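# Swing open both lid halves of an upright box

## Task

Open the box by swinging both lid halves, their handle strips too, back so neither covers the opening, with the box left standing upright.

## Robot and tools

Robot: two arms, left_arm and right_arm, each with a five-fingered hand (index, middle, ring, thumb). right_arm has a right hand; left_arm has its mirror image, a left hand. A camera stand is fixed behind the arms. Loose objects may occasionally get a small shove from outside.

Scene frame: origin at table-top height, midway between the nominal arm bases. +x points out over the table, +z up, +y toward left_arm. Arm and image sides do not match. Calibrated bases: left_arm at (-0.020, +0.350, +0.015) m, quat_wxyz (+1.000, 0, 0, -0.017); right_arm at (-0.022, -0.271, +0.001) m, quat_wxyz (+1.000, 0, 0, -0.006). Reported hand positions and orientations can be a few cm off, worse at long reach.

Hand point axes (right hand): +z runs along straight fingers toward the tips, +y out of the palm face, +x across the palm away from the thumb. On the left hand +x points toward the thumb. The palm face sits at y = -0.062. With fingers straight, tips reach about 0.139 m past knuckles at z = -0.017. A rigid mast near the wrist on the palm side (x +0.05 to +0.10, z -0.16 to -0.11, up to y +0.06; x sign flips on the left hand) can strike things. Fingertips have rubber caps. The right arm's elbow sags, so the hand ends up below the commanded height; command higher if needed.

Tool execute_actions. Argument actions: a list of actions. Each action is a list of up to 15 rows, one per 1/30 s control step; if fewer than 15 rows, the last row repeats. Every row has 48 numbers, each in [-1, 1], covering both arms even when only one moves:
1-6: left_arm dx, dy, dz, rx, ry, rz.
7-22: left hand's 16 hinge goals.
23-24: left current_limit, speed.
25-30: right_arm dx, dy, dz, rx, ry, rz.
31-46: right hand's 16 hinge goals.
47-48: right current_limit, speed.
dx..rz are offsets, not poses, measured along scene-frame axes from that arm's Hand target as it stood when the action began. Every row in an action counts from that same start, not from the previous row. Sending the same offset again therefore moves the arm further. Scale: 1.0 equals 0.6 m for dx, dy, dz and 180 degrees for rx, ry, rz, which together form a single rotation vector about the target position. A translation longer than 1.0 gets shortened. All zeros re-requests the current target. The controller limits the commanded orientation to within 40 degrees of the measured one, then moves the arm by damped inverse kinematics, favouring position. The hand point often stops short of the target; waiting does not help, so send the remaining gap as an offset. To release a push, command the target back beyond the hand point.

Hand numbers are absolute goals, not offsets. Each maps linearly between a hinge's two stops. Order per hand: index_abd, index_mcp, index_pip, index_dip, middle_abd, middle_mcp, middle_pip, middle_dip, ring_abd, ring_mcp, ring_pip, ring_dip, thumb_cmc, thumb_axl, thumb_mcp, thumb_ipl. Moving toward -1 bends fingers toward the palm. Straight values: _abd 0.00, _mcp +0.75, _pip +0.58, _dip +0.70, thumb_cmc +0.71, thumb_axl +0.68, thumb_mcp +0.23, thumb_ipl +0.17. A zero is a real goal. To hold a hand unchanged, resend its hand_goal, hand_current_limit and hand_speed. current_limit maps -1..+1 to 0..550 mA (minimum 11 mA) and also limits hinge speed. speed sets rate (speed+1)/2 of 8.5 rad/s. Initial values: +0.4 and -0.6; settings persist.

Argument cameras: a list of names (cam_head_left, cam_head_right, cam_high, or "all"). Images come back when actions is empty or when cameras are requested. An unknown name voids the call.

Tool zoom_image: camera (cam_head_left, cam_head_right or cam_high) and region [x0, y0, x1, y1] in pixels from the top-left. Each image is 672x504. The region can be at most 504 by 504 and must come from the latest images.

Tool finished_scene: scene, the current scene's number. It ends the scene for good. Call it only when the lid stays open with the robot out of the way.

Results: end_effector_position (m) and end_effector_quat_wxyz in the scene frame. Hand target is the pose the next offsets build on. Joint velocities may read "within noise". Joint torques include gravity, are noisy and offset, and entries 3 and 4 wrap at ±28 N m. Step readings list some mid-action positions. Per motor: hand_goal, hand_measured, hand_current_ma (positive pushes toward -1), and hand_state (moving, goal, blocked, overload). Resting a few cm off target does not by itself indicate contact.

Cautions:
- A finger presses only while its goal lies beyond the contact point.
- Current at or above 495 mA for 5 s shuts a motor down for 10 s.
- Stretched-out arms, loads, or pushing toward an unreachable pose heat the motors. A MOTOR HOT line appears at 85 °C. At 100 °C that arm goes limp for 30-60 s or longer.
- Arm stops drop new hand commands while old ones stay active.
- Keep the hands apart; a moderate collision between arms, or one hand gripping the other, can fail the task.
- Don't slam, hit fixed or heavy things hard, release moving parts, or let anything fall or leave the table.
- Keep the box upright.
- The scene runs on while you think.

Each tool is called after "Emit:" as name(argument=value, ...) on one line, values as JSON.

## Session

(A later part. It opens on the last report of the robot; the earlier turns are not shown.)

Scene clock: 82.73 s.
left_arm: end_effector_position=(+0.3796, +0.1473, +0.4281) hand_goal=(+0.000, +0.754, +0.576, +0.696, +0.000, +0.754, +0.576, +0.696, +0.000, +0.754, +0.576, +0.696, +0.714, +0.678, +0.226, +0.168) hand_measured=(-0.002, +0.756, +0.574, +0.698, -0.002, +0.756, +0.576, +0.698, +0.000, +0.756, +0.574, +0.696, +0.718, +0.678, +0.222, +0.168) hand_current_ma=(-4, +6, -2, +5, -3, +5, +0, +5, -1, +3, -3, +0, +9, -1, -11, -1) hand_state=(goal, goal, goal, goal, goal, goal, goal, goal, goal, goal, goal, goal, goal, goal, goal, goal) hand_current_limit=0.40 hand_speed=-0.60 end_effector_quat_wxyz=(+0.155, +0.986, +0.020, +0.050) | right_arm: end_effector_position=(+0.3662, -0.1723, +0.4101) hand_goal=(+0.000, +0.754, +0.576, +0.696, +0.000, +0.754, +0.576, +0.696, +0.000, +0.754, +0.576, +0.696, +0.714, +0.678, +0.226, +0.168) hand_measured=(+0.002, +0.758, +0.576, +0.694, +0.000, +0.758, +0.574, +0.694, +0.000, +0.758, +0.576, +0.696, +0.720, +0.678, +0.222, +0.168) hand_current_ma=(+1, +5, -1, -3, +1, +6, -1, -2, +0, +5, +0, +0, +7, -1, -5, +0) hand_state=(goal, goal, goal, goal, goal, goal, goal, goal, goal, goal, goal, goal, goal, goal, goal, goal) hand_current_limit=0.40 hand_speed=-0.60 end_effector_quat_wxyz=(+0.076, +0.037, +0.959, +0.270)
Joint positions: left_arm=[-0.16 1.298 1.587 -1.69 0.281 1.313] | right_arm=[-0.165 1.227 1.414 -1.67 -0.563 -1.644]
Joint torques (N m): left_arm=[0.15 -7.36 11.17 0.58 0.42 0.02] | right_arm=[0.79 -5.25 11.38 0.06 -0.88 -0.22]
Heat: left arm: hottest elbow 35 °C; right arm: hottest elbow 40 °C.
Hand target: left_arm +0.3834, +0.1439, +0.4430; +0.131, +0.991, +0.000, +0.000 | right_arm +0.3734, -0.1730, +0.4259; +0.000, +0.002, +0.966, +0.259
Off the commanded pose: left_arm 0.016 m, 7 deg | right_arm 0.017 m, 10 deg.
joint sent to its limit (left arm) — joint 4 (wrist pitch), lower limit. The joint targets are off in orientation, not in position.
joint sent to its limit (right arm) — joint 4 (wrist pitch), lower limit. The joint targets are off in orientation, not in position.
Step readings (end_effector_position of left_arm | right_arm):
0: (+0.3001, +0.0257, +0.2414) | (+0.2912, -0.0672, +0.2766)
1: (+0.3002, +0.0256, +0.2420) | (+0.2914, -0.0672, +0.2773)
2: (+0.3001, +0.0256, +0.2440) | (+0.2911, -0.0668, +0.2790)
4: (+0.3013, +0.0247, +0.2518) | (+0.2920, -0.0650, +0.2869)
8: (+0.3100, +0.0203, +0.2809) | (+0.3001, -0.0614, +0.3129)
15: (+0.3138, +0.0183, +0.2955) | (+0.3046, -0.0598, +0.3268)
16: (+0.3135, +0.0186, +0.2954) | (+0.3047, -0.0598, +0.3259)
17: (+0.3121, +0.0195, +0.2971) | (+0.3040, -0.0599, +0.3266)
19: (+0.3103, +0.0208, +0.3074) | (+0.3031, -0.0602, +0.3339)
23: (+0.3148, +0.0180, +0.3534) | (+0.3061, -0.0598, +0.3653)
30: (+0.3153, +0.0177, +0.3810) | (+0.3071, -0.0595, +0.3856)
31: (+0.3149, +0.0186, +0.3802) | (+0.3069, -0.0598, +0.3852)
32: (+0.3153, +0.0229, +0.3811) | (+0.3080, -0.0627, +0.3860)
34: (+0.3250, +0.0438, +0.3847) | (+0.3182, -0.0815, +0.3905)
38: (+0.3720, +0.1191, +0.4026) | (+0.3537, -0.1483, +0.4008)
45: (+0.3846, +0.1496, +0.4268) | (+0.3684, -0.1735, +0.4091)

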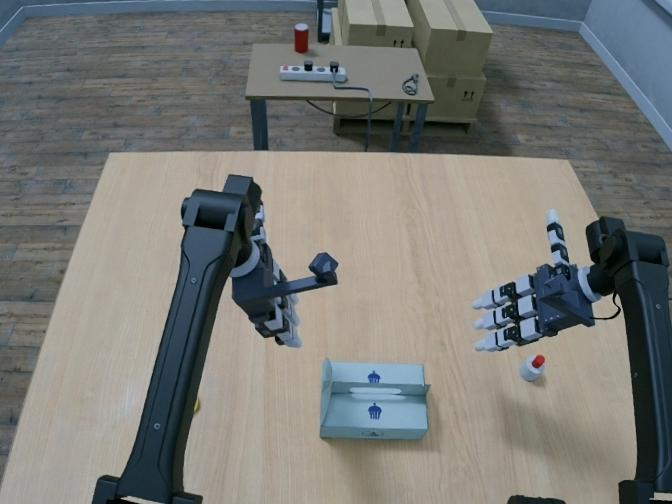

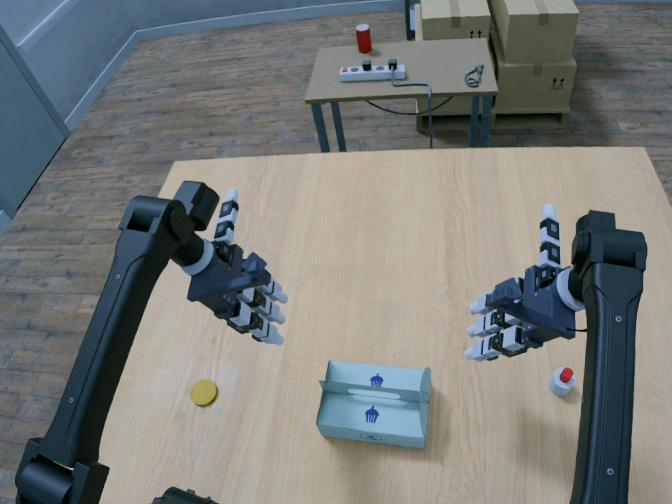

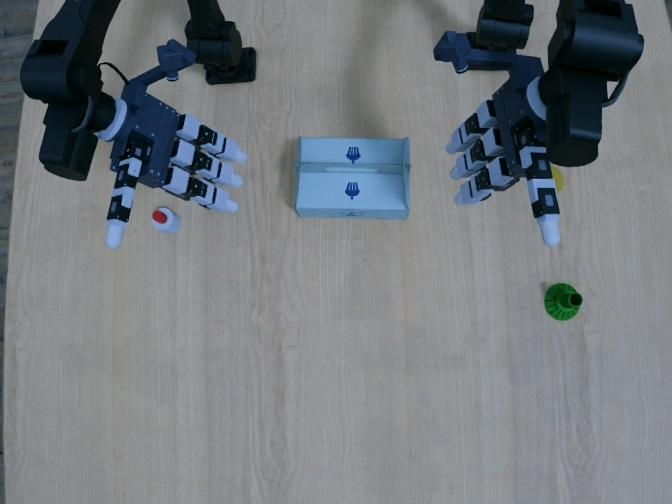

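Emit:
execute_actions(actions=[[[-0.127,-0.05,-0.05,0,0,0,0,0.754,0.576,0.696,0,0.754,0.576,0.696,0,0.754,0.576,0.696,0.714,0.678,0.226,0.168,0.4,-0.6,0,0.02,0,-0.0424,0.0455,-0.1694,0,-0.07,-0.3,-0.17,0,0.754,0.576,0.696,0,0.754,0.576,0.696,0.714,0.678,0.226,0.168,0.4,-0.6]],[[0,-0.1,-0.05,-0.0833,0,-0.0228,0,0.754,0.576,0.696,0,0.754,0.576,0.696,0,0.754,0.576,0.696,0.714,0.678,0.226,0.168,0.4,-0.6,0,0.05,-0.03,-0.0424,0.0455,-0.1694,0,-0.07,-0.3,-0.17,0,0.754,0.576,0.696,0,0.754,0.576,0.696,0.714,0.678,0.226,0.168,0.4,-0.6]],[[0,-0.0565,-0.138,0,0,0,0,0.754,0.576,0.696,0,0.754,0.576,0.696,0,0.754,0.576,0.696,0.714,0.678,0.226,0.168,0.4,-0.6,0,0.088,-0.113,-0.0424,0.0455,-0.1694,0,-0.07,-0.3,-0.17,0,0.754,0.576,0.696,0,0.754,0.576,0.696,0.714,0.678,0.226,0.168,0.4,-0.6]]], cameras=["all"])

Scene clock: 91.93 s.
left_arm: end_effector_position=(+0.3044, +0.0243, +0.3006) hand_goal=(+0.000, +0.754, +0.576, +0.696, +0.000, +0.754, +0.576, +0.696, +0.000, +0.754, +0.576, +0.696, +0.714, +0.678, +0.226, +0.168) hand_measured=(-0.002, +0.758, +0.576, +0.698, -0.002, +0.758, +0.576, +0.698, +0.000, +0.758, +0.574, +0.696, +0.718, +0.678, +0.222, +0.168) hand_current_ma=(-3, +10, -1, +5, -2, +11, +0, +5, -1, +8, -2, +0, +9, -1, -11, -1) hand_state=(goal, goal, goal, goal, goal, goal, goal, goal, goal, goal, goal, goal, goal, goal, goal, goal) hand_current_limit=0.40 hand_speed=-0.60 end_effector_quat_wxyz=(+0.259, +0.965, -0.036, -0.006) | right_arm: end_effector_position=(+0.3670, -0.0855, +0.3221) hand_goal=(+0.000, -0.070, -0.300, -0.170, +0.000, +0.754, +0.576, +0.696, +0.000, +0.754, +0.576, +0.696, +0.714, +0.678, +0.226, +0.168) hand_measured=(+0.002, -0.054, -0.294, -0.168, +0.000, +0.756, +0.574, +0.694, +0.000, +0.754, +0.576, +0.696, +0.716, +0.678, +0.222, +0.168) hand_current_ma=(+1, +31, +7, +3, +1, +1, -1, -2, +0, +1, +0, +0, +3, -1, -5, +0) hand_state=(goal, goal, goal, goal, goal, goal, goal, goal, goal, goal, goal, goal, goal, goal, goal, goal) hand_current_limit=0.40 hand_speed=-0.60 end_effector_quat_wxyz=(+0.003, +0.725, +0.688, +0.019)
Joint positions: left_arm=[-0.448 1.224 1.108 -1.223 0.474 1.106] | right_arm=[0.621 1.296 1.434 -1.671 0.001 0.662]
Joint torques (N m): left_arm=[-0.09 -6.71 8.66 1.46 0.42 -0.17] | right_arm=[1.67 -6.95 11.1 -0.02 0.16 0.11]
Heat: left arm: hottest elbow 36 °C; right arm: hottest elbow 40 °C.
Hand target: left_arm +0.3073, +0.0201, +0.3002; +0.259, +0.965, -0.035, -0.004 | right_arm +0.3735, -0.0783, +0.3400; +0.000, +0.732, +0.681, +0.000
Off the commanded pose: left_arm 0.005 m, 0 deg | right_arm 0.020 m, 2 deg.
joint sent to its limit (right arm) — joint 4 (wrist pitch), lower limit. The joint targets are off in orientation, not in position.
Step readings (end_effector_position of left_arm | right_arm):
0: (+0.3795, +0.1472, +0.4281) | (+0.3662, -0.1723, +0.4101)
1: (+0.3794, +0.1471, +0.4281) | (+0.3666, -0.1727, +0.4097)
2: (+0.3775, +0.1452, +0.4272) | (+0.3684, -0.1744, +0.4071)
4: (+0.3668, +0.1404, +0.4202) | (+0.3724, -0.1774, +0.4018)
8: (+0.3264, +0.1195, +0.4076) | (+0.3702, -0.1697, +0.4084)
15: (+0.3088, +0.1140, +0.4163) | (+0.3637, -0.1615, +0.4202)
16: (+0.3085, +0.1134, +0.4161) | (+0.3651, -0.1624, +0.4190)
17: (+0.3072, +0.1073, +0.4172) | (+0.3672, -0.1638, +0.4154)
19: (+0.3041, +0.0930, +0.4154) | (+0.3705, -0.1601, +0.4081)
23: (+0.2975, +0.0697, +0.3932) | (+0.3668, -0.1314, +0.4013)
30: (+0.3028, +0.0589, +0.3854) | (+0.3679, -0.1280, +0.3945)
31: (+0.3035, +0.0585, +0.3852) | (+0.3684, -0.1294, +0.3938)
32: (+0.3049, +0.0559, +0.3811) | (+0.3691, -0.1307, +0.3919)
34: (+0.3064, +0.0497, +0.3659) | (+0.3670, -0.1209, +0.3858)
38: (+0.2960, +0.0354, +0.3167) | (+0.3567, -0.0776, +0.3599)
45: (+0.3013, +0.0249, +0.2998) | (+0.3649, -0.0736, +0.3170)

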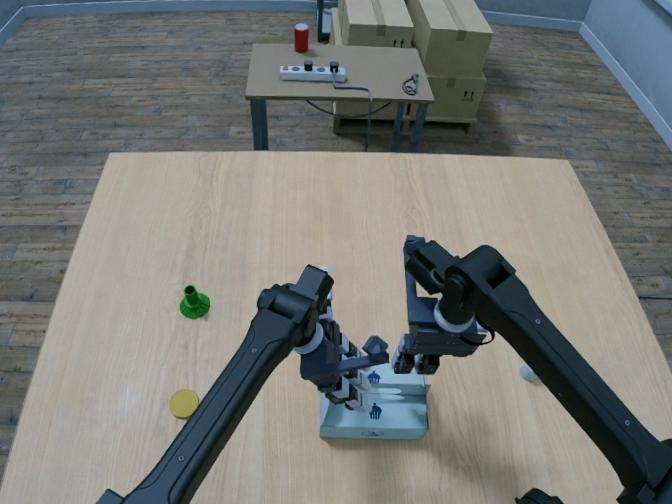

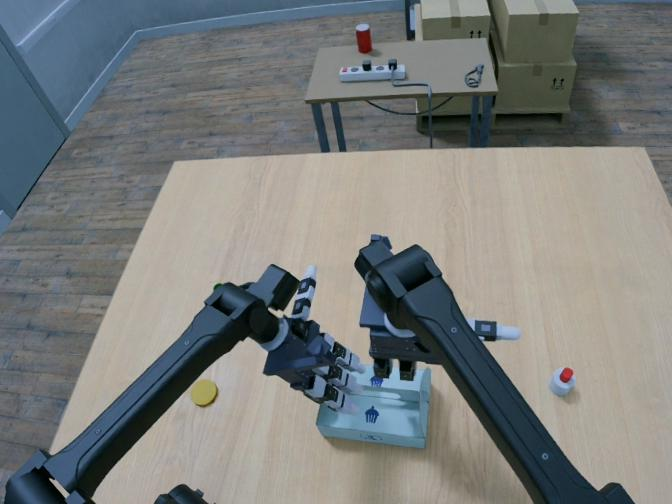

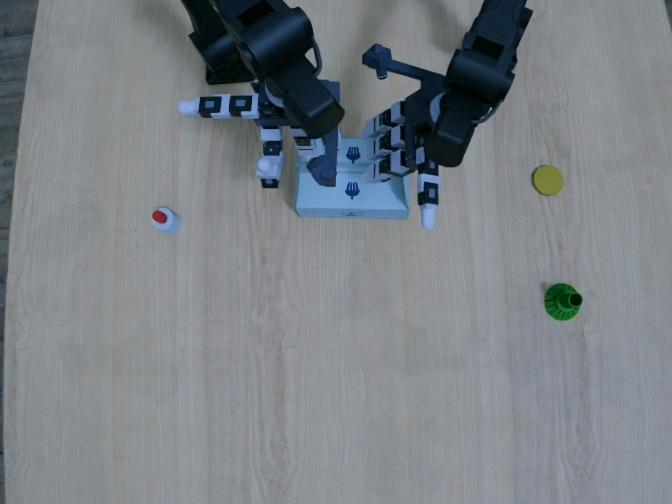

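Emit:
zoom_image(camera="cam_head_left", region=[300, 300, 460, 450])

Emit:
zoom_image(camera="cam_head_right", region=[300, 300, 460, 450])

Emit:
zoom_image(camera="cam_high", region=[270, 90, 430, 240])

Scaled by 3.150 from the camera's 672x504 image, which has a finer 960x720 frame.

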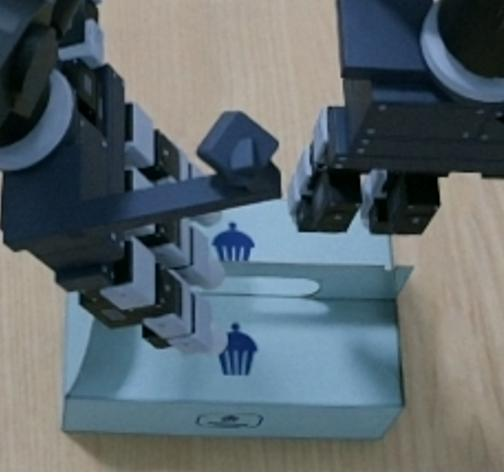

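Scaled by 3.150 from the camera's 672x504 image, which has a finer 960x720 frame.

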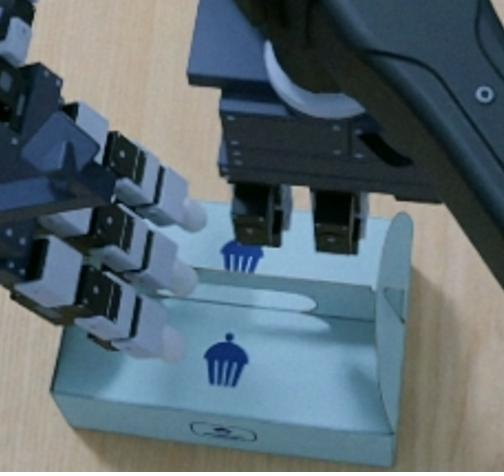

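Scaled by 3.150 from the camera's 672x504 image, which has a finer 960x720 frame.

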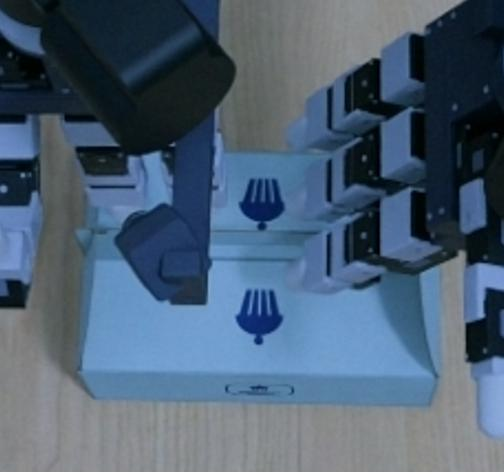

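Emit:
execute_actions(actions=[[[0,0.015,-0.06,0,0,0,0,0.754,0.576,0.696,0,0.754,0.576,0.696,0,0.754,0.576,0.696,0.714,0.678,0.226,0.168,0.4,-0.6,-0.015,0.015,-0.05,0,0,0,0,-0.07,-0.3,-0.17,0,0.754,0.576,0.696,0,0.754,0.576,0.696,0.714,0.678,0.226,0.168,0.4,-0.6]]], cameras=["all"])

Emit:
zoom_image(camera="cam_head_left", region=[300, 300, 460, 450])

Emit:
zoom_image(camera="cam_head_right", region=[300, 300, 460, 450])

Emit:
zoom_image(camera="cam_high", region=[270, 90, 430, 240])

Scene clock: 93.93 s.
left_arm: end_effector_position=(+0.3013, +0.0279, +0.2691) hand_goal=(+0.000, +0.754, +0.576, +0.696, +0.000, +0.754, +0.576, +0.696, +0.000, +0.754, +0.576, +0.696, +0.714, +0.678, +0.226, +0.168) hand_measured=(-0.002, +0.758, +0.576, +0.698, -0.002, +0.758, +0.576, +0.698, +0.000, +0.758, +0.574, +0.696, +0.718, +0.678, +0.222, +0.168) hand_current_ma=(-3, +10, -1, +5, -2, +11, +0, +5, -1, +8, -2, +0, +9, -1, -11, -1) hand_state=(goal, goal, goal, goal, goal, goal, goal, goal, goal, goal, goal, goal, goal, goal, goal, goal) hand_current_limit=0.40 hand_speed=-0.60 end_effector_quat_wxyz=(+0.259, +0.965, -0.036, -0.004) | right_arm: end_effector_position=(+0.3641, -0.0754, +0.3114) hand_goal=(+0.000, -0.070, -0.300, -0.170, +0.000, +0.754, +0.576, +0.696, +0.000, +0.754, +0.576, +0.696, +0.714, +0.678, +0.226, +0.168) hand_measured=(+0.002, -0.054, -0.294, -0.168, +0.000, +0.756, +0.574, +0.694, +0.000, +0.754, +0.576, +0.696, +0.716, +0.678, +0.222, +0.168) hand_current_ma=(+1, +31, +7, +3, +1, +1, -1, -2, +0, +1, +0, +0, +3, -1, -5, +0) hand_state=(goal, goal, goal, goal, goal, goal, goal, goal, goal, goal, goal, goal, goal, goal, goal, goal) hand_current_limit=0.40 hand_speed=-0.60 end_effector_quat_wxyz=(+0.001, +0.732, +0.682, +0.006)
Joint positions: left_arm=[-0.443 1.225 1.024 -1.137 0.474 1.112] | right_arm=[0.65 1.323 1.434 -1.671 0.001 0.709]
Joint torques (N m): left_arm=[1.32 -5.95 8.23 1.44 0.62 0.02] | right_arm=[1.79 -6.65 8.66 0.01 0.02 0.11]
Heat: left arm: hottest elbow 36 °C; right arm: hottest elbow 41 °C.
Hand target: left_arm +0.3073, +0.0290, +0.2642; +0.259, +0.965, -0.035, -0.005 | right_arm +0.3644, -0.0692, +0.3100; +0.000, +0.732, +0.681, +0.000
Off the commanded pose: left_arm 0.008 m, 0 deg | right_arm 0.006 m, 1 deg.
Step readings (end_effector_position of left_arm | right_arm):
0: (+0.3044, +0.0243, +0.3006) | (+0.3670, -0.0855, +0.3221)
1: (+0.3045, +0.0242, +0.3005) | (+0.3669, -0.0854, +0.3221)
2: (+0.3049, +0.0240, +0.2991) | (+0.3668, -0.0854, +0.3219)
4: (+0.3056, +0.0236, +0.2931) | (+0.3660, -0.0844, +0.3213)
8: (+0.3005, +0.0269, +0.2736) | (+0.3640, -0.0781, +0.3168)
15: (+0.3011, +0.0281, +0.2689) | (+0.3642, -0.0751, +0.3114)

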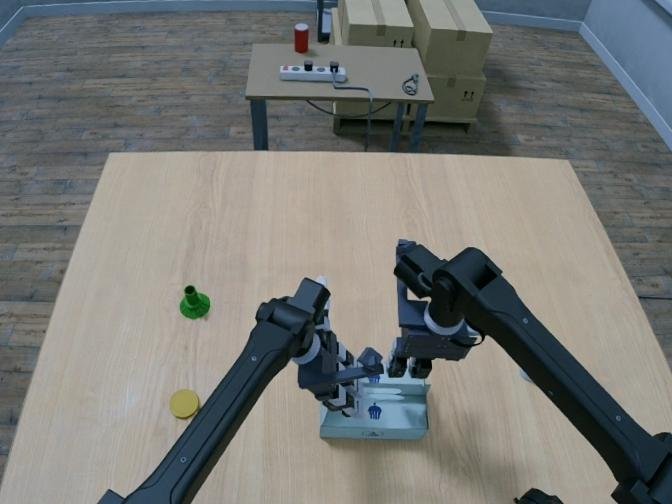

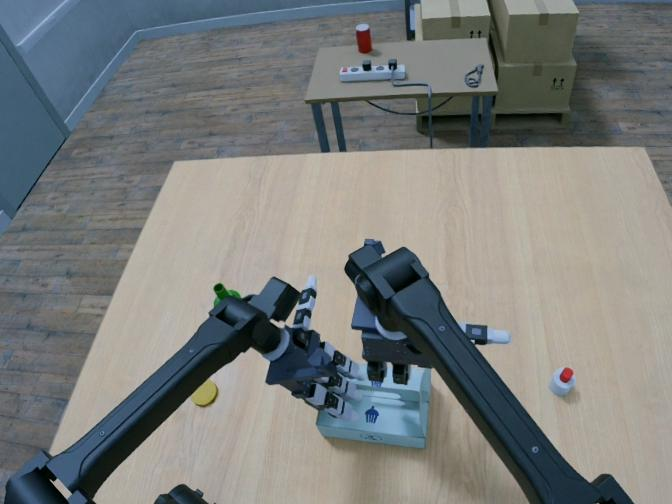

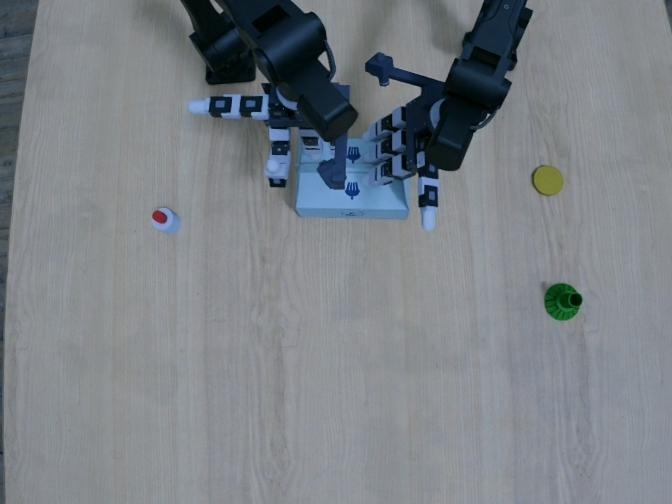

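Scaled by 3.150 from the camera's 672x504 image, which has a finer 960x720 frame.

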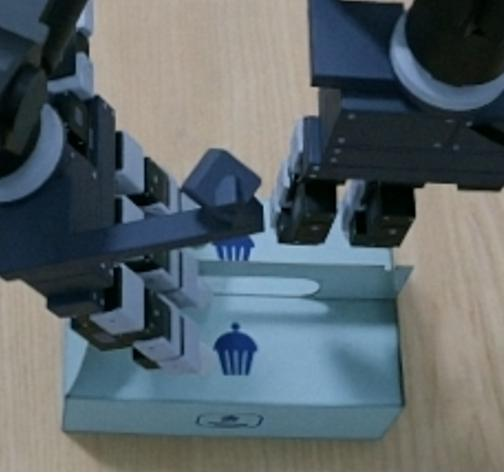

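Scaled by 3.150 from the camera's 672x504 image, which has a finer 960x720 frame.

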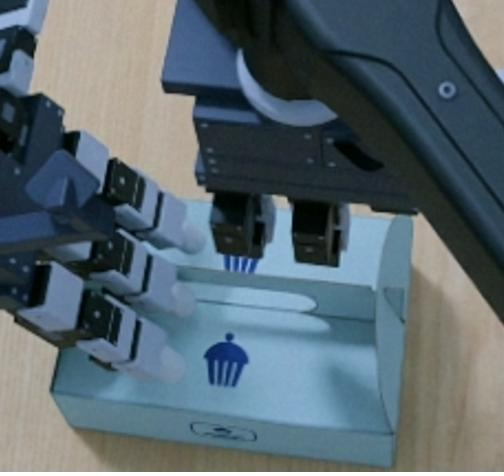

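Scaled by 3.150 from the camera's 672x504 image, which has a finer 960x720 frame.

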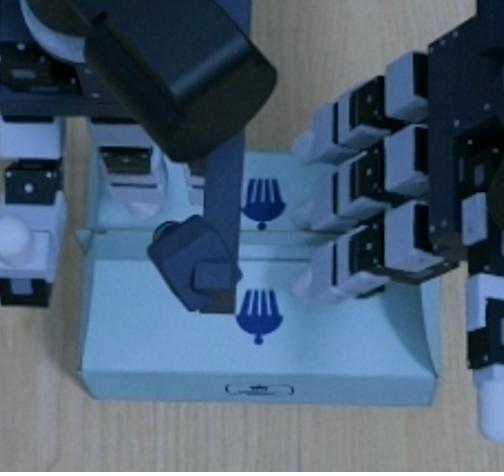

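Emit:
execute_actions(actions=[[[0,0.0,-0.025,0,0,0,0,0.754,0.576,0.696,0,0.754,0.576,0.696,0,0.754,0.576,0.696,0.714,0.678,0.226,0.168,0.4,-0.6,-0.007,0,-0.06,0,0,0,0,-0.07,-0.3,-0.17,0,0.754,0.576,0.696,0,0.754,0.576,0.696,0.714,0.678,0.226,0.168,0.4,-0.6]],[[0,0.0,0,0,0,0,0,0.754,0.576,0.696,0,0.754,0.576,0.696,0,0.754,0.576,0.696,0.714,0.678,0.226,0.168,0.4,-0.6,0,0,-0.04,0,0,0,0,-0.07,-0.3,-0.17,0,0.754,0.576,0.696,0,0.754,0.576,0.696,0.714,0.678,0.226,0.168,0.4,-0.6]]], cameras=["all"])

Emit:
zoom_image(camera="cam_head_left", region=[300, 300, 460, 450])

Emit:
zoom_image(camera="cam_high", region=[270, 90, 430, 240])

Scene clock: 96.10 s.
left_arm: end_effector_position=(+0.3015, +0.0273, +0.2591) hand_goal=(+0.000, +0.754, +0.576, +0.696, +0.000, +0.754, +0.576, +0.696, +0.000, +0.754, +0.576, +0.696, +0.714, +0.678, +0.226, +0.168) hand_measured=(-0.002, +0.758, +0.576, +0.698, -0.002, +0.756, +0.576, +0.698, +0.000, +0.758, +0.574, +0.696, +0.718, +0.678, +0.222, +0.168) hand_current_ma=(-3, +10, -1, +5, -5, +2, +0, +5, -1, +8, -2, +0, +9, -1, -11, -1) hand_state=(goal, goal, goal, goal, goal, goal, goal, goal, goal, goal, goal, goal, goal, goal, goal, goal) hand_current_limit=0.40 hand_speed=-0.60 end_effector_quat_wxyz=(+0.262, +0.964, -0.038, -0.001) | right_arm: end_effector_position=(+0.3641, -0.0740, +0.2616) hand_goal=(+0.000, -0.070, -0.300, -0.170, +0.000, +0.754, +0.576, +0.696, +0.000, +0.754, +0.576, +0.696, +0.714, +0.678, +0.226, +0.168) hand_measured=(+0.002, -0.056, -0.294, -0.168, +0.000, +0.754, +0.574, +0.694, +0.010, +0.758, +0.578, +0.696, +0.716, +0.678, +0.222, +0.168) hand_current_ma=(+1, +27, +7, +3, +1, +1, -1, -1, +13, +6, +2, +1, +3, -1, -5, +0) hand_state=(goal, goal, goal, goal, goal, goal, goal, goal, goal, goal, goal, goal, goal, goal, goal, goal) hand_current_limit=0.40 hand_speed=-0.60 end_effector_quat_wxyz=(+0.000, +0.733, +0.680, +0.006)
Joint positions: left_arm=[-0.443 1.228 0.997 -1.096 0.477 1.113] | right_arm=[0.653 1.32 1.301 -1.541 0 0.716]
Joint torques (N m): left_arm=[1.32 -5.54 7.77 1.54 0.5 0.02] | right_arm=[2.02 -7.41 6.12 1.06 0.04 0.11]
Heat: left arm: hottest elbow 36 °C; right arm: hottest elbow 41 °C.
Hand target: left_arm +0.3072, +0.0290, +0.2493; +0.259, +0.965, -0.036, -0.004 | right_arm +0.3602, -0.0692, +0.2499; +0.000, +0.732, +0.681, +0.000
Off the commanded pose: left_arm 0.011 m, 1 deg | right_arm 0.013 m, 1 deg.
Step readings (end_effector_position of left_arm | right_arm):
0: (+0.3013, +0.0279, +0.2691) | (+0.3641, -0.0754, +0.3114)
1: (+0.3014, +0.0279, +0.2692) | (+0.3641, -0.0754, +0.3114)
2: (+0.3016, +0.0278, +0.2687) | (+0.3642, -0.0754, +0.3105)
4: (+0.3017, +0.0274, +0.2667) | (+0.3649, -0.0747, +0.3045)
8: (+0.3007, +0.0279, +0.2600) | (+0.3618, -0.0764, +0.2840)
15: (+0.3015, +0.0273, +0.2591) | (+0.3618, -0.0761, +0.2784)
16: (+0.3015, +0.0273, +0.2591) | (+0.3620, -0.0760, +0.2781)
17: (+0.3015, +0.0273, +0.2591) | (+0.3625, -0.0756, +0.2769)
19: (+0.3015, +0.0273, +0.2591) | (+0.3637, -0.0747, +0.2719)
23: (+0.3015, +0.0273, +0.2591) | (+0.3632, -0.0747, +0.2617)
30: (+0.3015, +0.0273, +0.2591) | (+0.3641, -0.0740, +0.2619)

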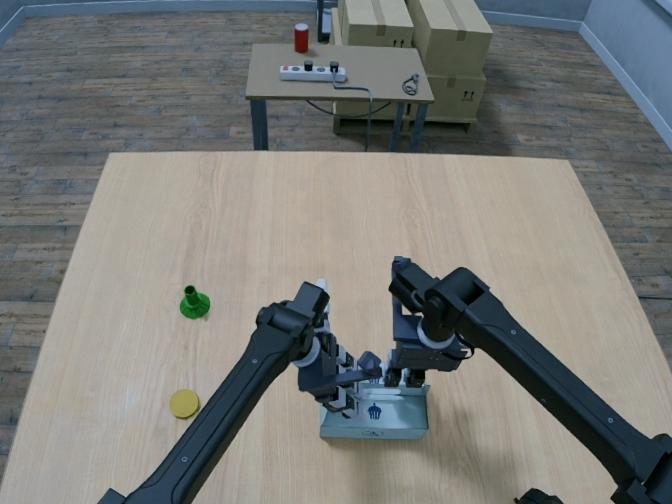

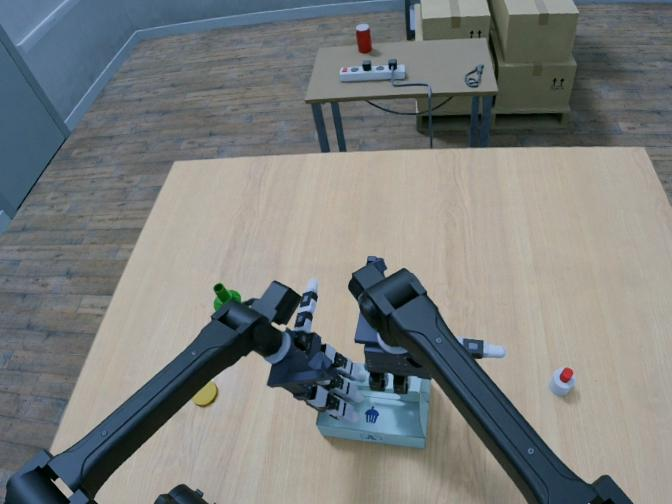

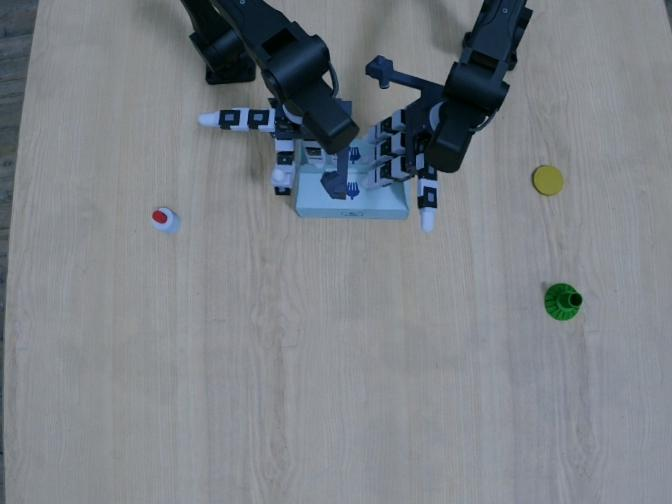

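Scaled by 3.150 from the camera's 672x504 image, which has a finer 960x720 frame.

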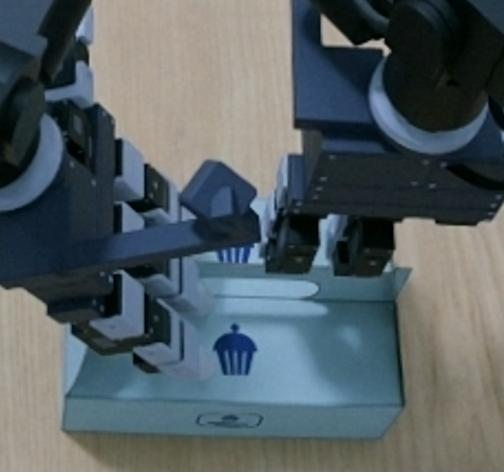

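Scaled by 3.150 from the camera's 672x504 image, which has a finer 960x720 frame.

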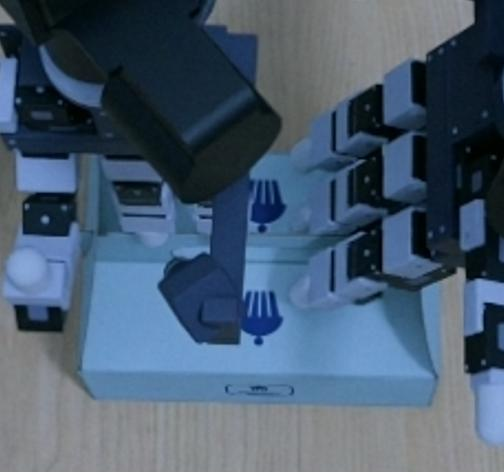

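Emit:
execute_actions(actions=[[[-0.005,0.0,-0.02,0,0,0,0,0.754,0.576,0.696,0,0.754,0.576,0.696,0,0.754,0.576,0.696,0.714,0.678,0.226,0.168,0.4,-0.6,0.0,-0.005,-0.025,0,0,0,0,-0.07,-0.3,-0.17,0,0.754,0.576,0.696,0,0.754,0.576,0.696,0.714,0.678,0.226,0.168,0.4,-0.6]],[[0,0.0,0,0,0,0,0,0.754,0.576,0.696,0,0.754,0.576,0.696,0,0.754,0.576,0.696,0.714,0.678,0.226,0.168,0.4,-0.6,0,0,-0.025,0,0,0,0,-0.07,-0.3,-0.17,0,0.754,0.576,0.696,0,0.754,0.576,0.696,0.714,0.678,0.226,0.168,0.4,-0.6]]], cameras=["all"])

Emit:
zoom_image(camera="cam_head_left", region=[300, 300, 460, 450])

Emit:
zoom_image(camera="cam_high", region=[270, 90, 430, 240])

Scene clock: 98.20 s.
left_arm: end_effector_position=(+0.2994, +0.0283, +0.2468) hand_goal=(+0.000, +0.754, +0.576, +0.696, +0.000, +0.754, +0.576, +0.696, +0.000, +0.754, +0.576, +0.696, +0.714, +0.678, +0.226, +0.168) hand_measured=(-0.002, +0.758, +0.576, +0.698, -0.002, +0.756, +0.576, +0.698, +0.000, +0.758, +0.574, +0.696, +0.718, +0.678, +0.222, +0.168) hand_current_ma=(-3, +10, -1, +5, -5, +3, +0, +5, -1, +8, -2, +0, +9, -1, -11, -1) hand_state=(goal, goal, goal, goal, goal, goal, goal, goal, goal, goal, goal, goal, goal, goal, goal, goal) hand_current_limit=0.40 hand_speed=-0.60 end_effector_quat_wxyz=(+0.263, +0.964, -0.038, +0.000) | right_arm: end_effector_position=(+0.3635, -0.0746, +0.2459) hand_goal=(+0.000, -0.070, -0.300, -0.170, +0.000, +0.754, +0.576, +0.696, +0.000, +0.754, +0.576, +0.696, +0.714, +0.678, +0.226, +0.168) hand_measured=(+0.002, -0.056, -0.294, -0.168, +0.018, +0.766, +0.584, +0.700, +0.004, +0.756, +0.578, +0.698, +0.716, +0.678, +0.222, +0.168) hand_current_ma=(+1, +27, +7, +3, +29, +21, +13, +5, +3, +2, +2, +2, +3, -1, -5, +0) hand_state=(goal, goal, goal, goal, goal, goal, goal, goal, goal, goal, goal, goal, goal, goal, goal, goal) hand_current_limit=0.40 hand_speed=-0.60 end_effector_quat_wxyz=(+0.002, +0.733, +0.680, +0.020)
Joint positions: left_arm=[-0.443 1.23 0.964 -1.06 0.478 1.113] | right_arm=[0.653 1.3 1.238 -1.468 0 0.716]
Joint torques (N m): left_arm=[0.85 -5.42 7.75 1.52 0.41 -0.04] | right_arm=[1.49 -5.77 5.12 1.31 0.03 0.03]
Heat: left arm: hottest elbow 36 °C; right arm: hottest elbow 41 °C.
Hand target: left_arm +0.3042, +0.0290, +0.2372; +0.259, +0.965, -0.035, -0.004 | right_arm +0.3602, -0.0722, +0.2200; +0.000, +0.732, +0.681, +0.000
Off the commanded pose: left_arm 0.011 m, 1 deg | right_arm 0.026 m, 2 deg.
Step readings (end_effector_position of left_arm | right_arm):
0: (+0.3015, +0.0273, +0.2591) | (+0.3641, -0.0740, +0.2616)
1: (+0.3015, +0.0274, +0.2589) | (+0.3641, -0.0741, +0.2615)
2: (+0.3015, +0.0274, +0.2582) | (+0.3641, -0.0741, +0.2606)
4: (+0.3011, +0.0271, +0.2558) | (+0.3636, -0.0745, +0.2583)
8: (+0.2996, +0.0281, +0.2495) | (+0.3631, -0.0748, +0.2530)
15: (+0.2993, +0.0283, +0.2467) | (+0.3631, -0.0748, +0.2513)
16: (+0.2993, +0.0283, +0.2468) | (+0.3631, -0.0748, +0.2511)
17: (+0.2994, +0.0283, +0.2467) | (+0.3632, -0.0747, +0.2505)
19: (+0.2994, +0.0283, +0.2467) | (+0.3627, -0.0751, +0.2476)
23: (+0.2994, +0.0283, +0.2467) | (+0.3629, -0.0750, +0.2458)
30: (+0.2994, +0.0283, +0.2468) | (+0.3635, -0.0746, +0.2459)

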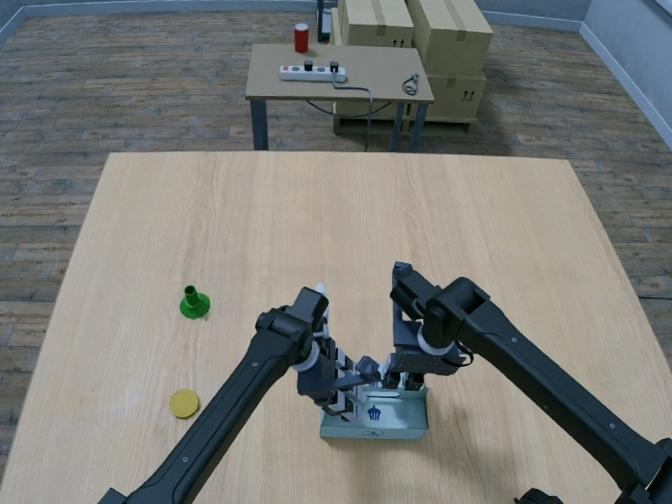

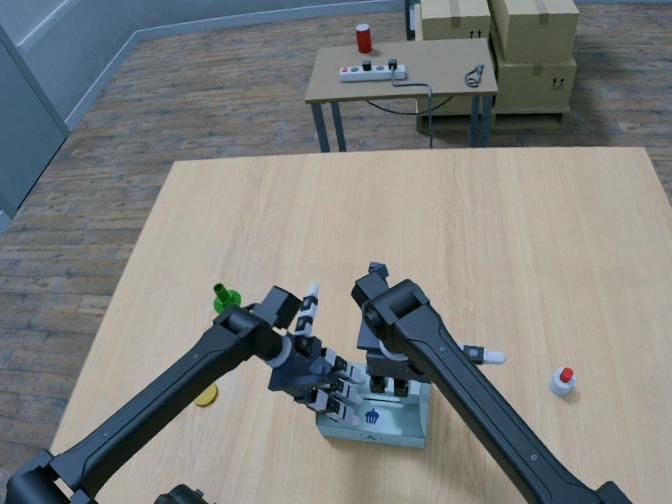

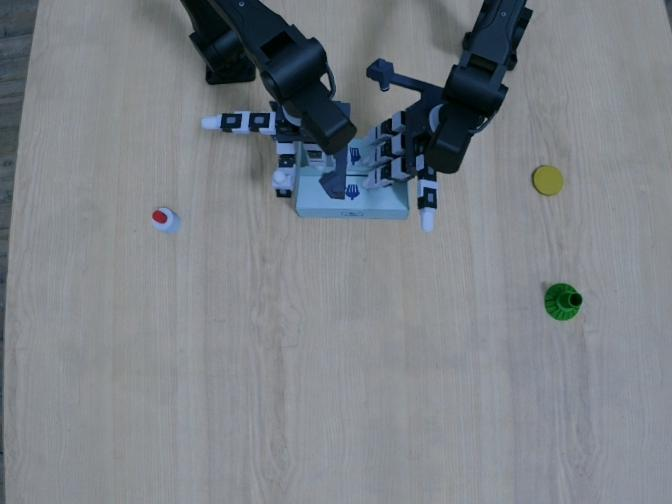

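Scaled by 3.150 from the camera's 672x504 image, which has a finer 960x720 frame.

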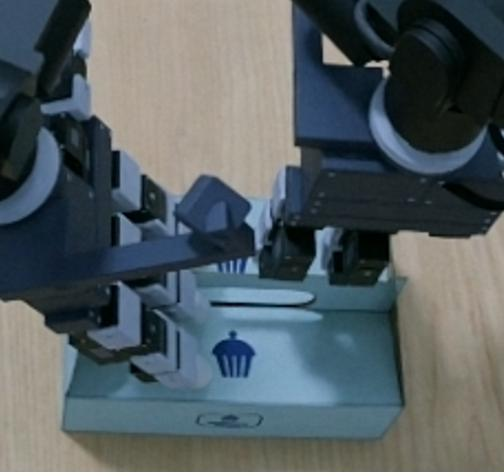

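Scaled by 3.150 from the camera's 672x504 image, which has a finer 960x720 frame.

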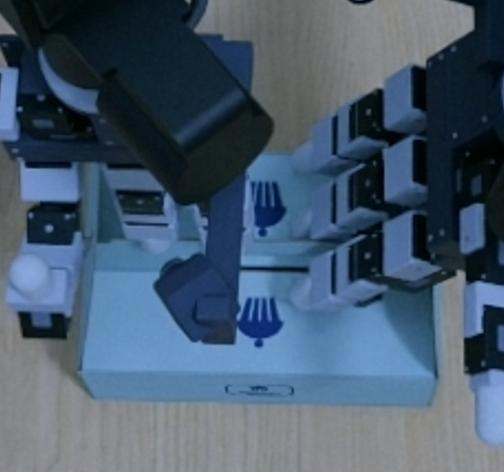

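Emit:
zoom_image(camera="cam_head_left", region=[350, 370, 440, 440])

Emit:
zoom_image(camera="cam_high", region=[290, 140, 380, 220])

Emit:
zoom_image(camera="cam_head_right", region=[310, 360, 440, 450])

Scaled by 5.600 from the camera's 672x504 image, which has a finer 960x720 frame.

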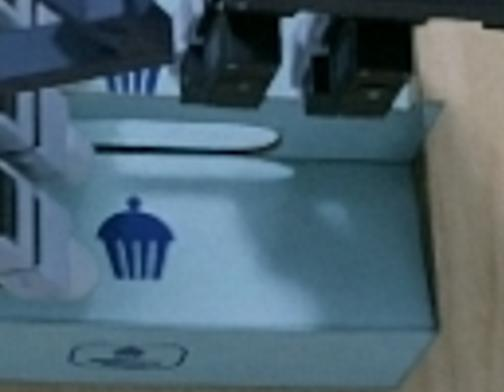

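Scaled by 5.600 from the camera's 672x504 image, which has a finer 960x720 frame.

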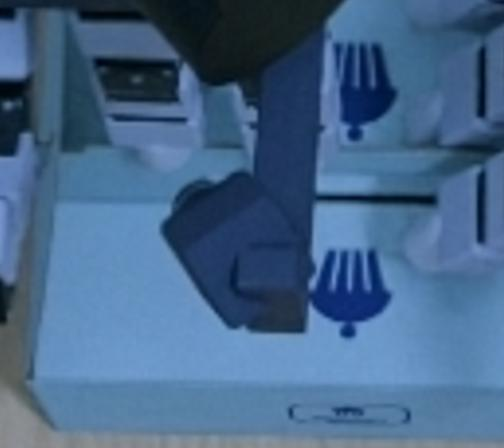

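Scaled by 3.877 from the camera's 672x504 image, which has a finer 960x720 frame.

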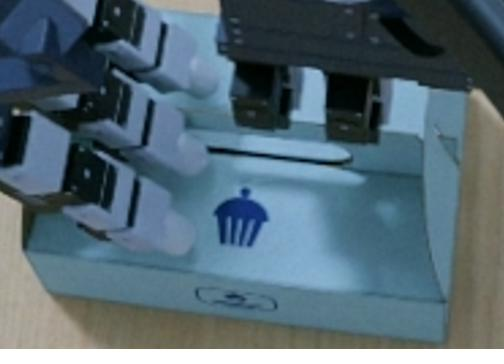

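Emit:
execute_actions(actions=[[[0,0.035,0,0,0,0,0,0.754,0.576,0.696,0,0.754,0.576,0.696,0,0.754,0.576,0.696,0.714,0.678,0.226,0.168,0.4,-0.6,0.0,0,0,0,0,0,0,-0.07,-0.3,-0.17,0,0.754,0.576,0.696,0,0.754,0.576,0.696,0.714,0.678,0.226,0.168,0.4,-0.6]],[[0,0.035,0,0,0,0,0,0.754,0.576,0.696,0,0.754,0.576,0.696,0,0.754,0.576,0.696,0.714,0.678,0.226,0.168,0.4,-0.6,0,0,0,0,0,0,0,-0.07,-0.3,-0.17,0,0.754,0.576,0.696,0,0.754,0.576,0.696,0.714,0.678,0.226,0.168,0.4,-0.6]]], cameras=["all"])

Emit:
zoom_image(camera="cam_head_right", region=[300, 350, 440, 450])

Emit:
zoom_image(camera="cam_high", region=[290, 120, 430, 230])

Scene clock: 100.77 s.
left_arm: end_effector_position=(+0.3055, +0.0673, +0.2327) hand_goal=(+0.000, +0.754, +0.576, +0.696, +0.000, +0.754, +0.576, +0.696, +0.000, +0.754, +0.576, +0.696, +0.714, +0.678, +0.226, +0.168) hand_measured=(-0.002, +0.758, +0.576, +0.698, -0.002, +0.756, +0.576, +0.698, +0.000, +0.758, +0.574, +0.696, +0.718, +0.678, +0.222, +0.168) hand_current_ma=(-3, +10, -1, +5, -5, +4, +0, +5, -1, +8, -2, +0, +9, -1, -11, -1) hand_state=(goal, goal, goal, goal, goal, goal, goal, goal, goal, goal, goal, goal, goal, goal, goal, goal) hand_current_limit=0.40 hand_speed=-0.60 end_effector_quat_wxyz=(+0.257, +0.966, -0.034, -0.009) | right_arm: end_effector_position=(+0.3636, -0.0746, +0.2460) hand_goal=(+0.000, -0.070, -0.300, -0.170, +0.000, +0.754, +0.576, +0.696, +0.000, +0.754, +0.576, +0.696, +0.714, +0.678, +0.226, +0.168) hand_measured=(+0.002, -0.056, -0.294, -0.168, +0.018, +0.766, +0.584, +0.700, +0.004, +0.756, +0.578, +0.698, +0.716, +0.678, +0.222, +0.168) hand_current_ma=(+1, +27, +7, +3, +29, +22, +13, +5, +3, +2, +2, +2, +3, -1, -5, +0) hand_state=(goal, goal, goal, goal, goal, goal, goal, goal, goal, goal, goal, goal, goal, goal, goal, goal) hand_current_limit=0.40 hand_speed=-0.60 end_effector_quat_wxyz=(+0.002, +0.733, +0.680, +0.020)
Joint positions: left_arm=[-0.334 1.23 0.935 -1.108 0.495 1.232] | right_arm=[0.653 1.3 1.238 -1.468 0.001 0.716]
Joint torques (N m): left_arm=[1.14 -8.18 7.71 0.57 0.66 0.01] | right_arm=[1.49 -5.77 5.12 1.29 0.03 0.04]
Heat: left arm: hottest elbow 36 °C; right arm: hottest elbow 40 °C.
Hand target: left_arm +0.3042, +0.0710, +0.2371; +0.259, +0.965, -0.035, -0.005 | right_arm +0.3602, -0.0722, +0.2200; +0.000, +0.732, +0.681, +0.000
Off the commanded pose: left_arm 0.006 m, 1 deg | right_arm 0.026 m, 2 deg.
Step readings (end_effector_position of left_arm | right_arm):
0: (+0.2994, +0.0283, +0.2468) | (+0.3635, -0.0746, +0.2459)
1: (+0.2996, +0.0284, +0.2468) | (+0.3635, -0.0746, +0.2459)
2: (+0.2996, +0.0290, +0.2466) | (+0.3635, -0.0746, +0.2459)
4: (+0.3008, +0.0324, +0.2456) | (+0.3635, -0.0746, +0.2459)
8: (+0.3037, +0.0431, +0.2405) | (+0.3636, -0.0746, +0.2460)
15: (+0.3037, +0.0466, +0.2388) | (+0.3636, -0.0746, +0.2460)
16: (+0.3035, +0.0467, +0.2388) | (+0.3636, -0.0746, +0.2460)
17: (+0.3033, +0.0475, +0.2390) | (+0.3636, -0.0746, +0.2460)
19: (+0.3039, +0.0518, +0.2384) | (+0.3636, -0.0746, +0.2460)
23: (+0.3065, +0.0635, +0.2343) | (+0.3636, -0.0746, +0.2460)
30: (+0.3059, +0.0673, +0.2326) | (+0.3636, -0.0746, +0.2460)

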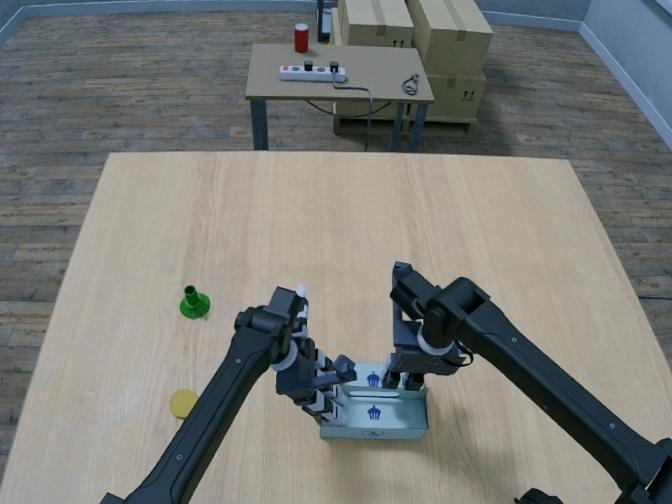

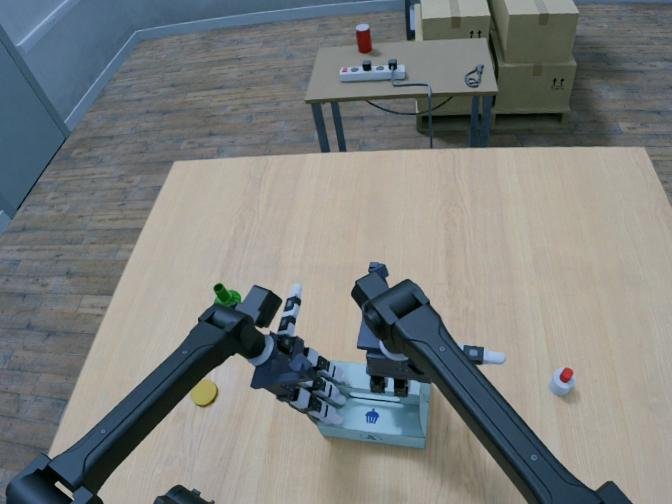

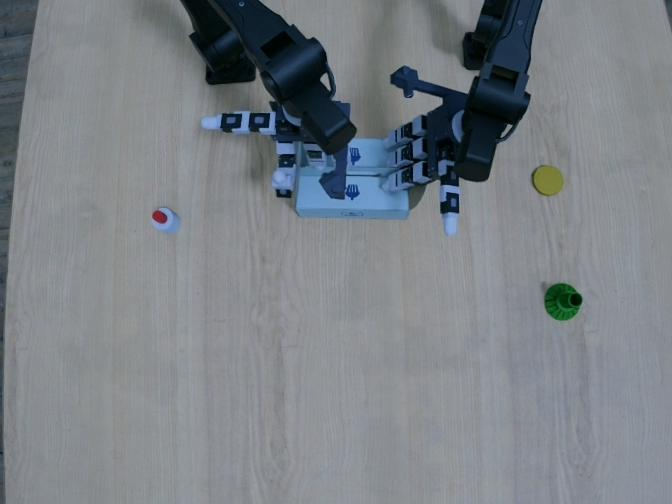

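Scaled by 3.600 from the camera's 672x504 image, which has a finer 960x720 frame.

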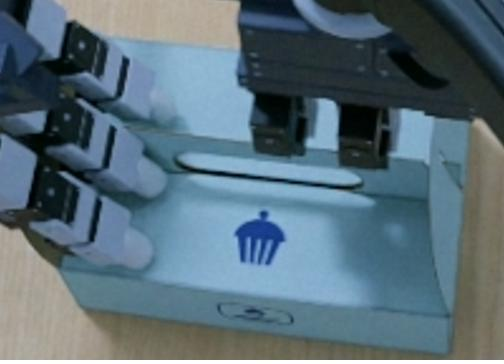

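Scaled by 3.600 from the camera's 672x504 image, which has a finer 960x720 frame.

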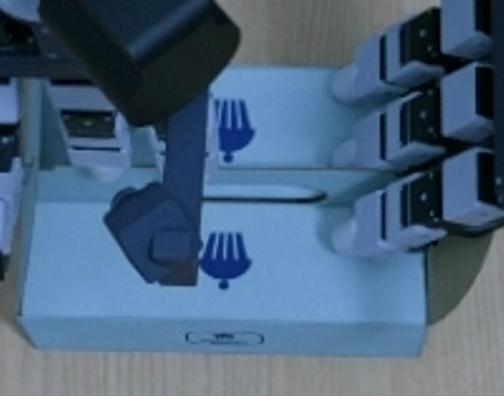

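Emit:
zoom_image(camera="cam_high", region=[370, 130, 450, 230])

Emit:
zoom_image(camera="cam_head_right", region=[295, 370, 365, 445])

Scaled by 5.040 from the camera's 672x504 image, which has a finer 960x720 frame.

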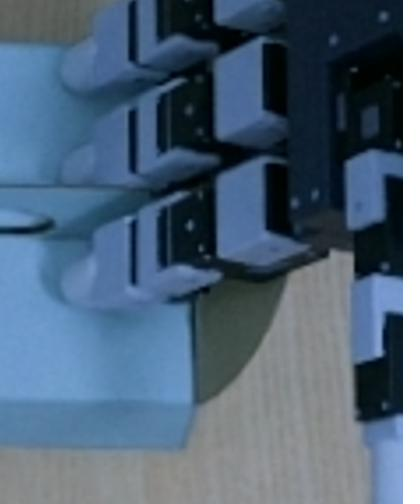

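Scaled by 6.720 from the camera's 672x504 image, which has a finer 960x720 frame.

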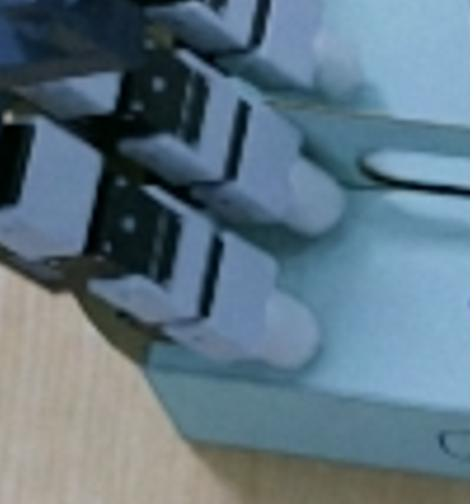

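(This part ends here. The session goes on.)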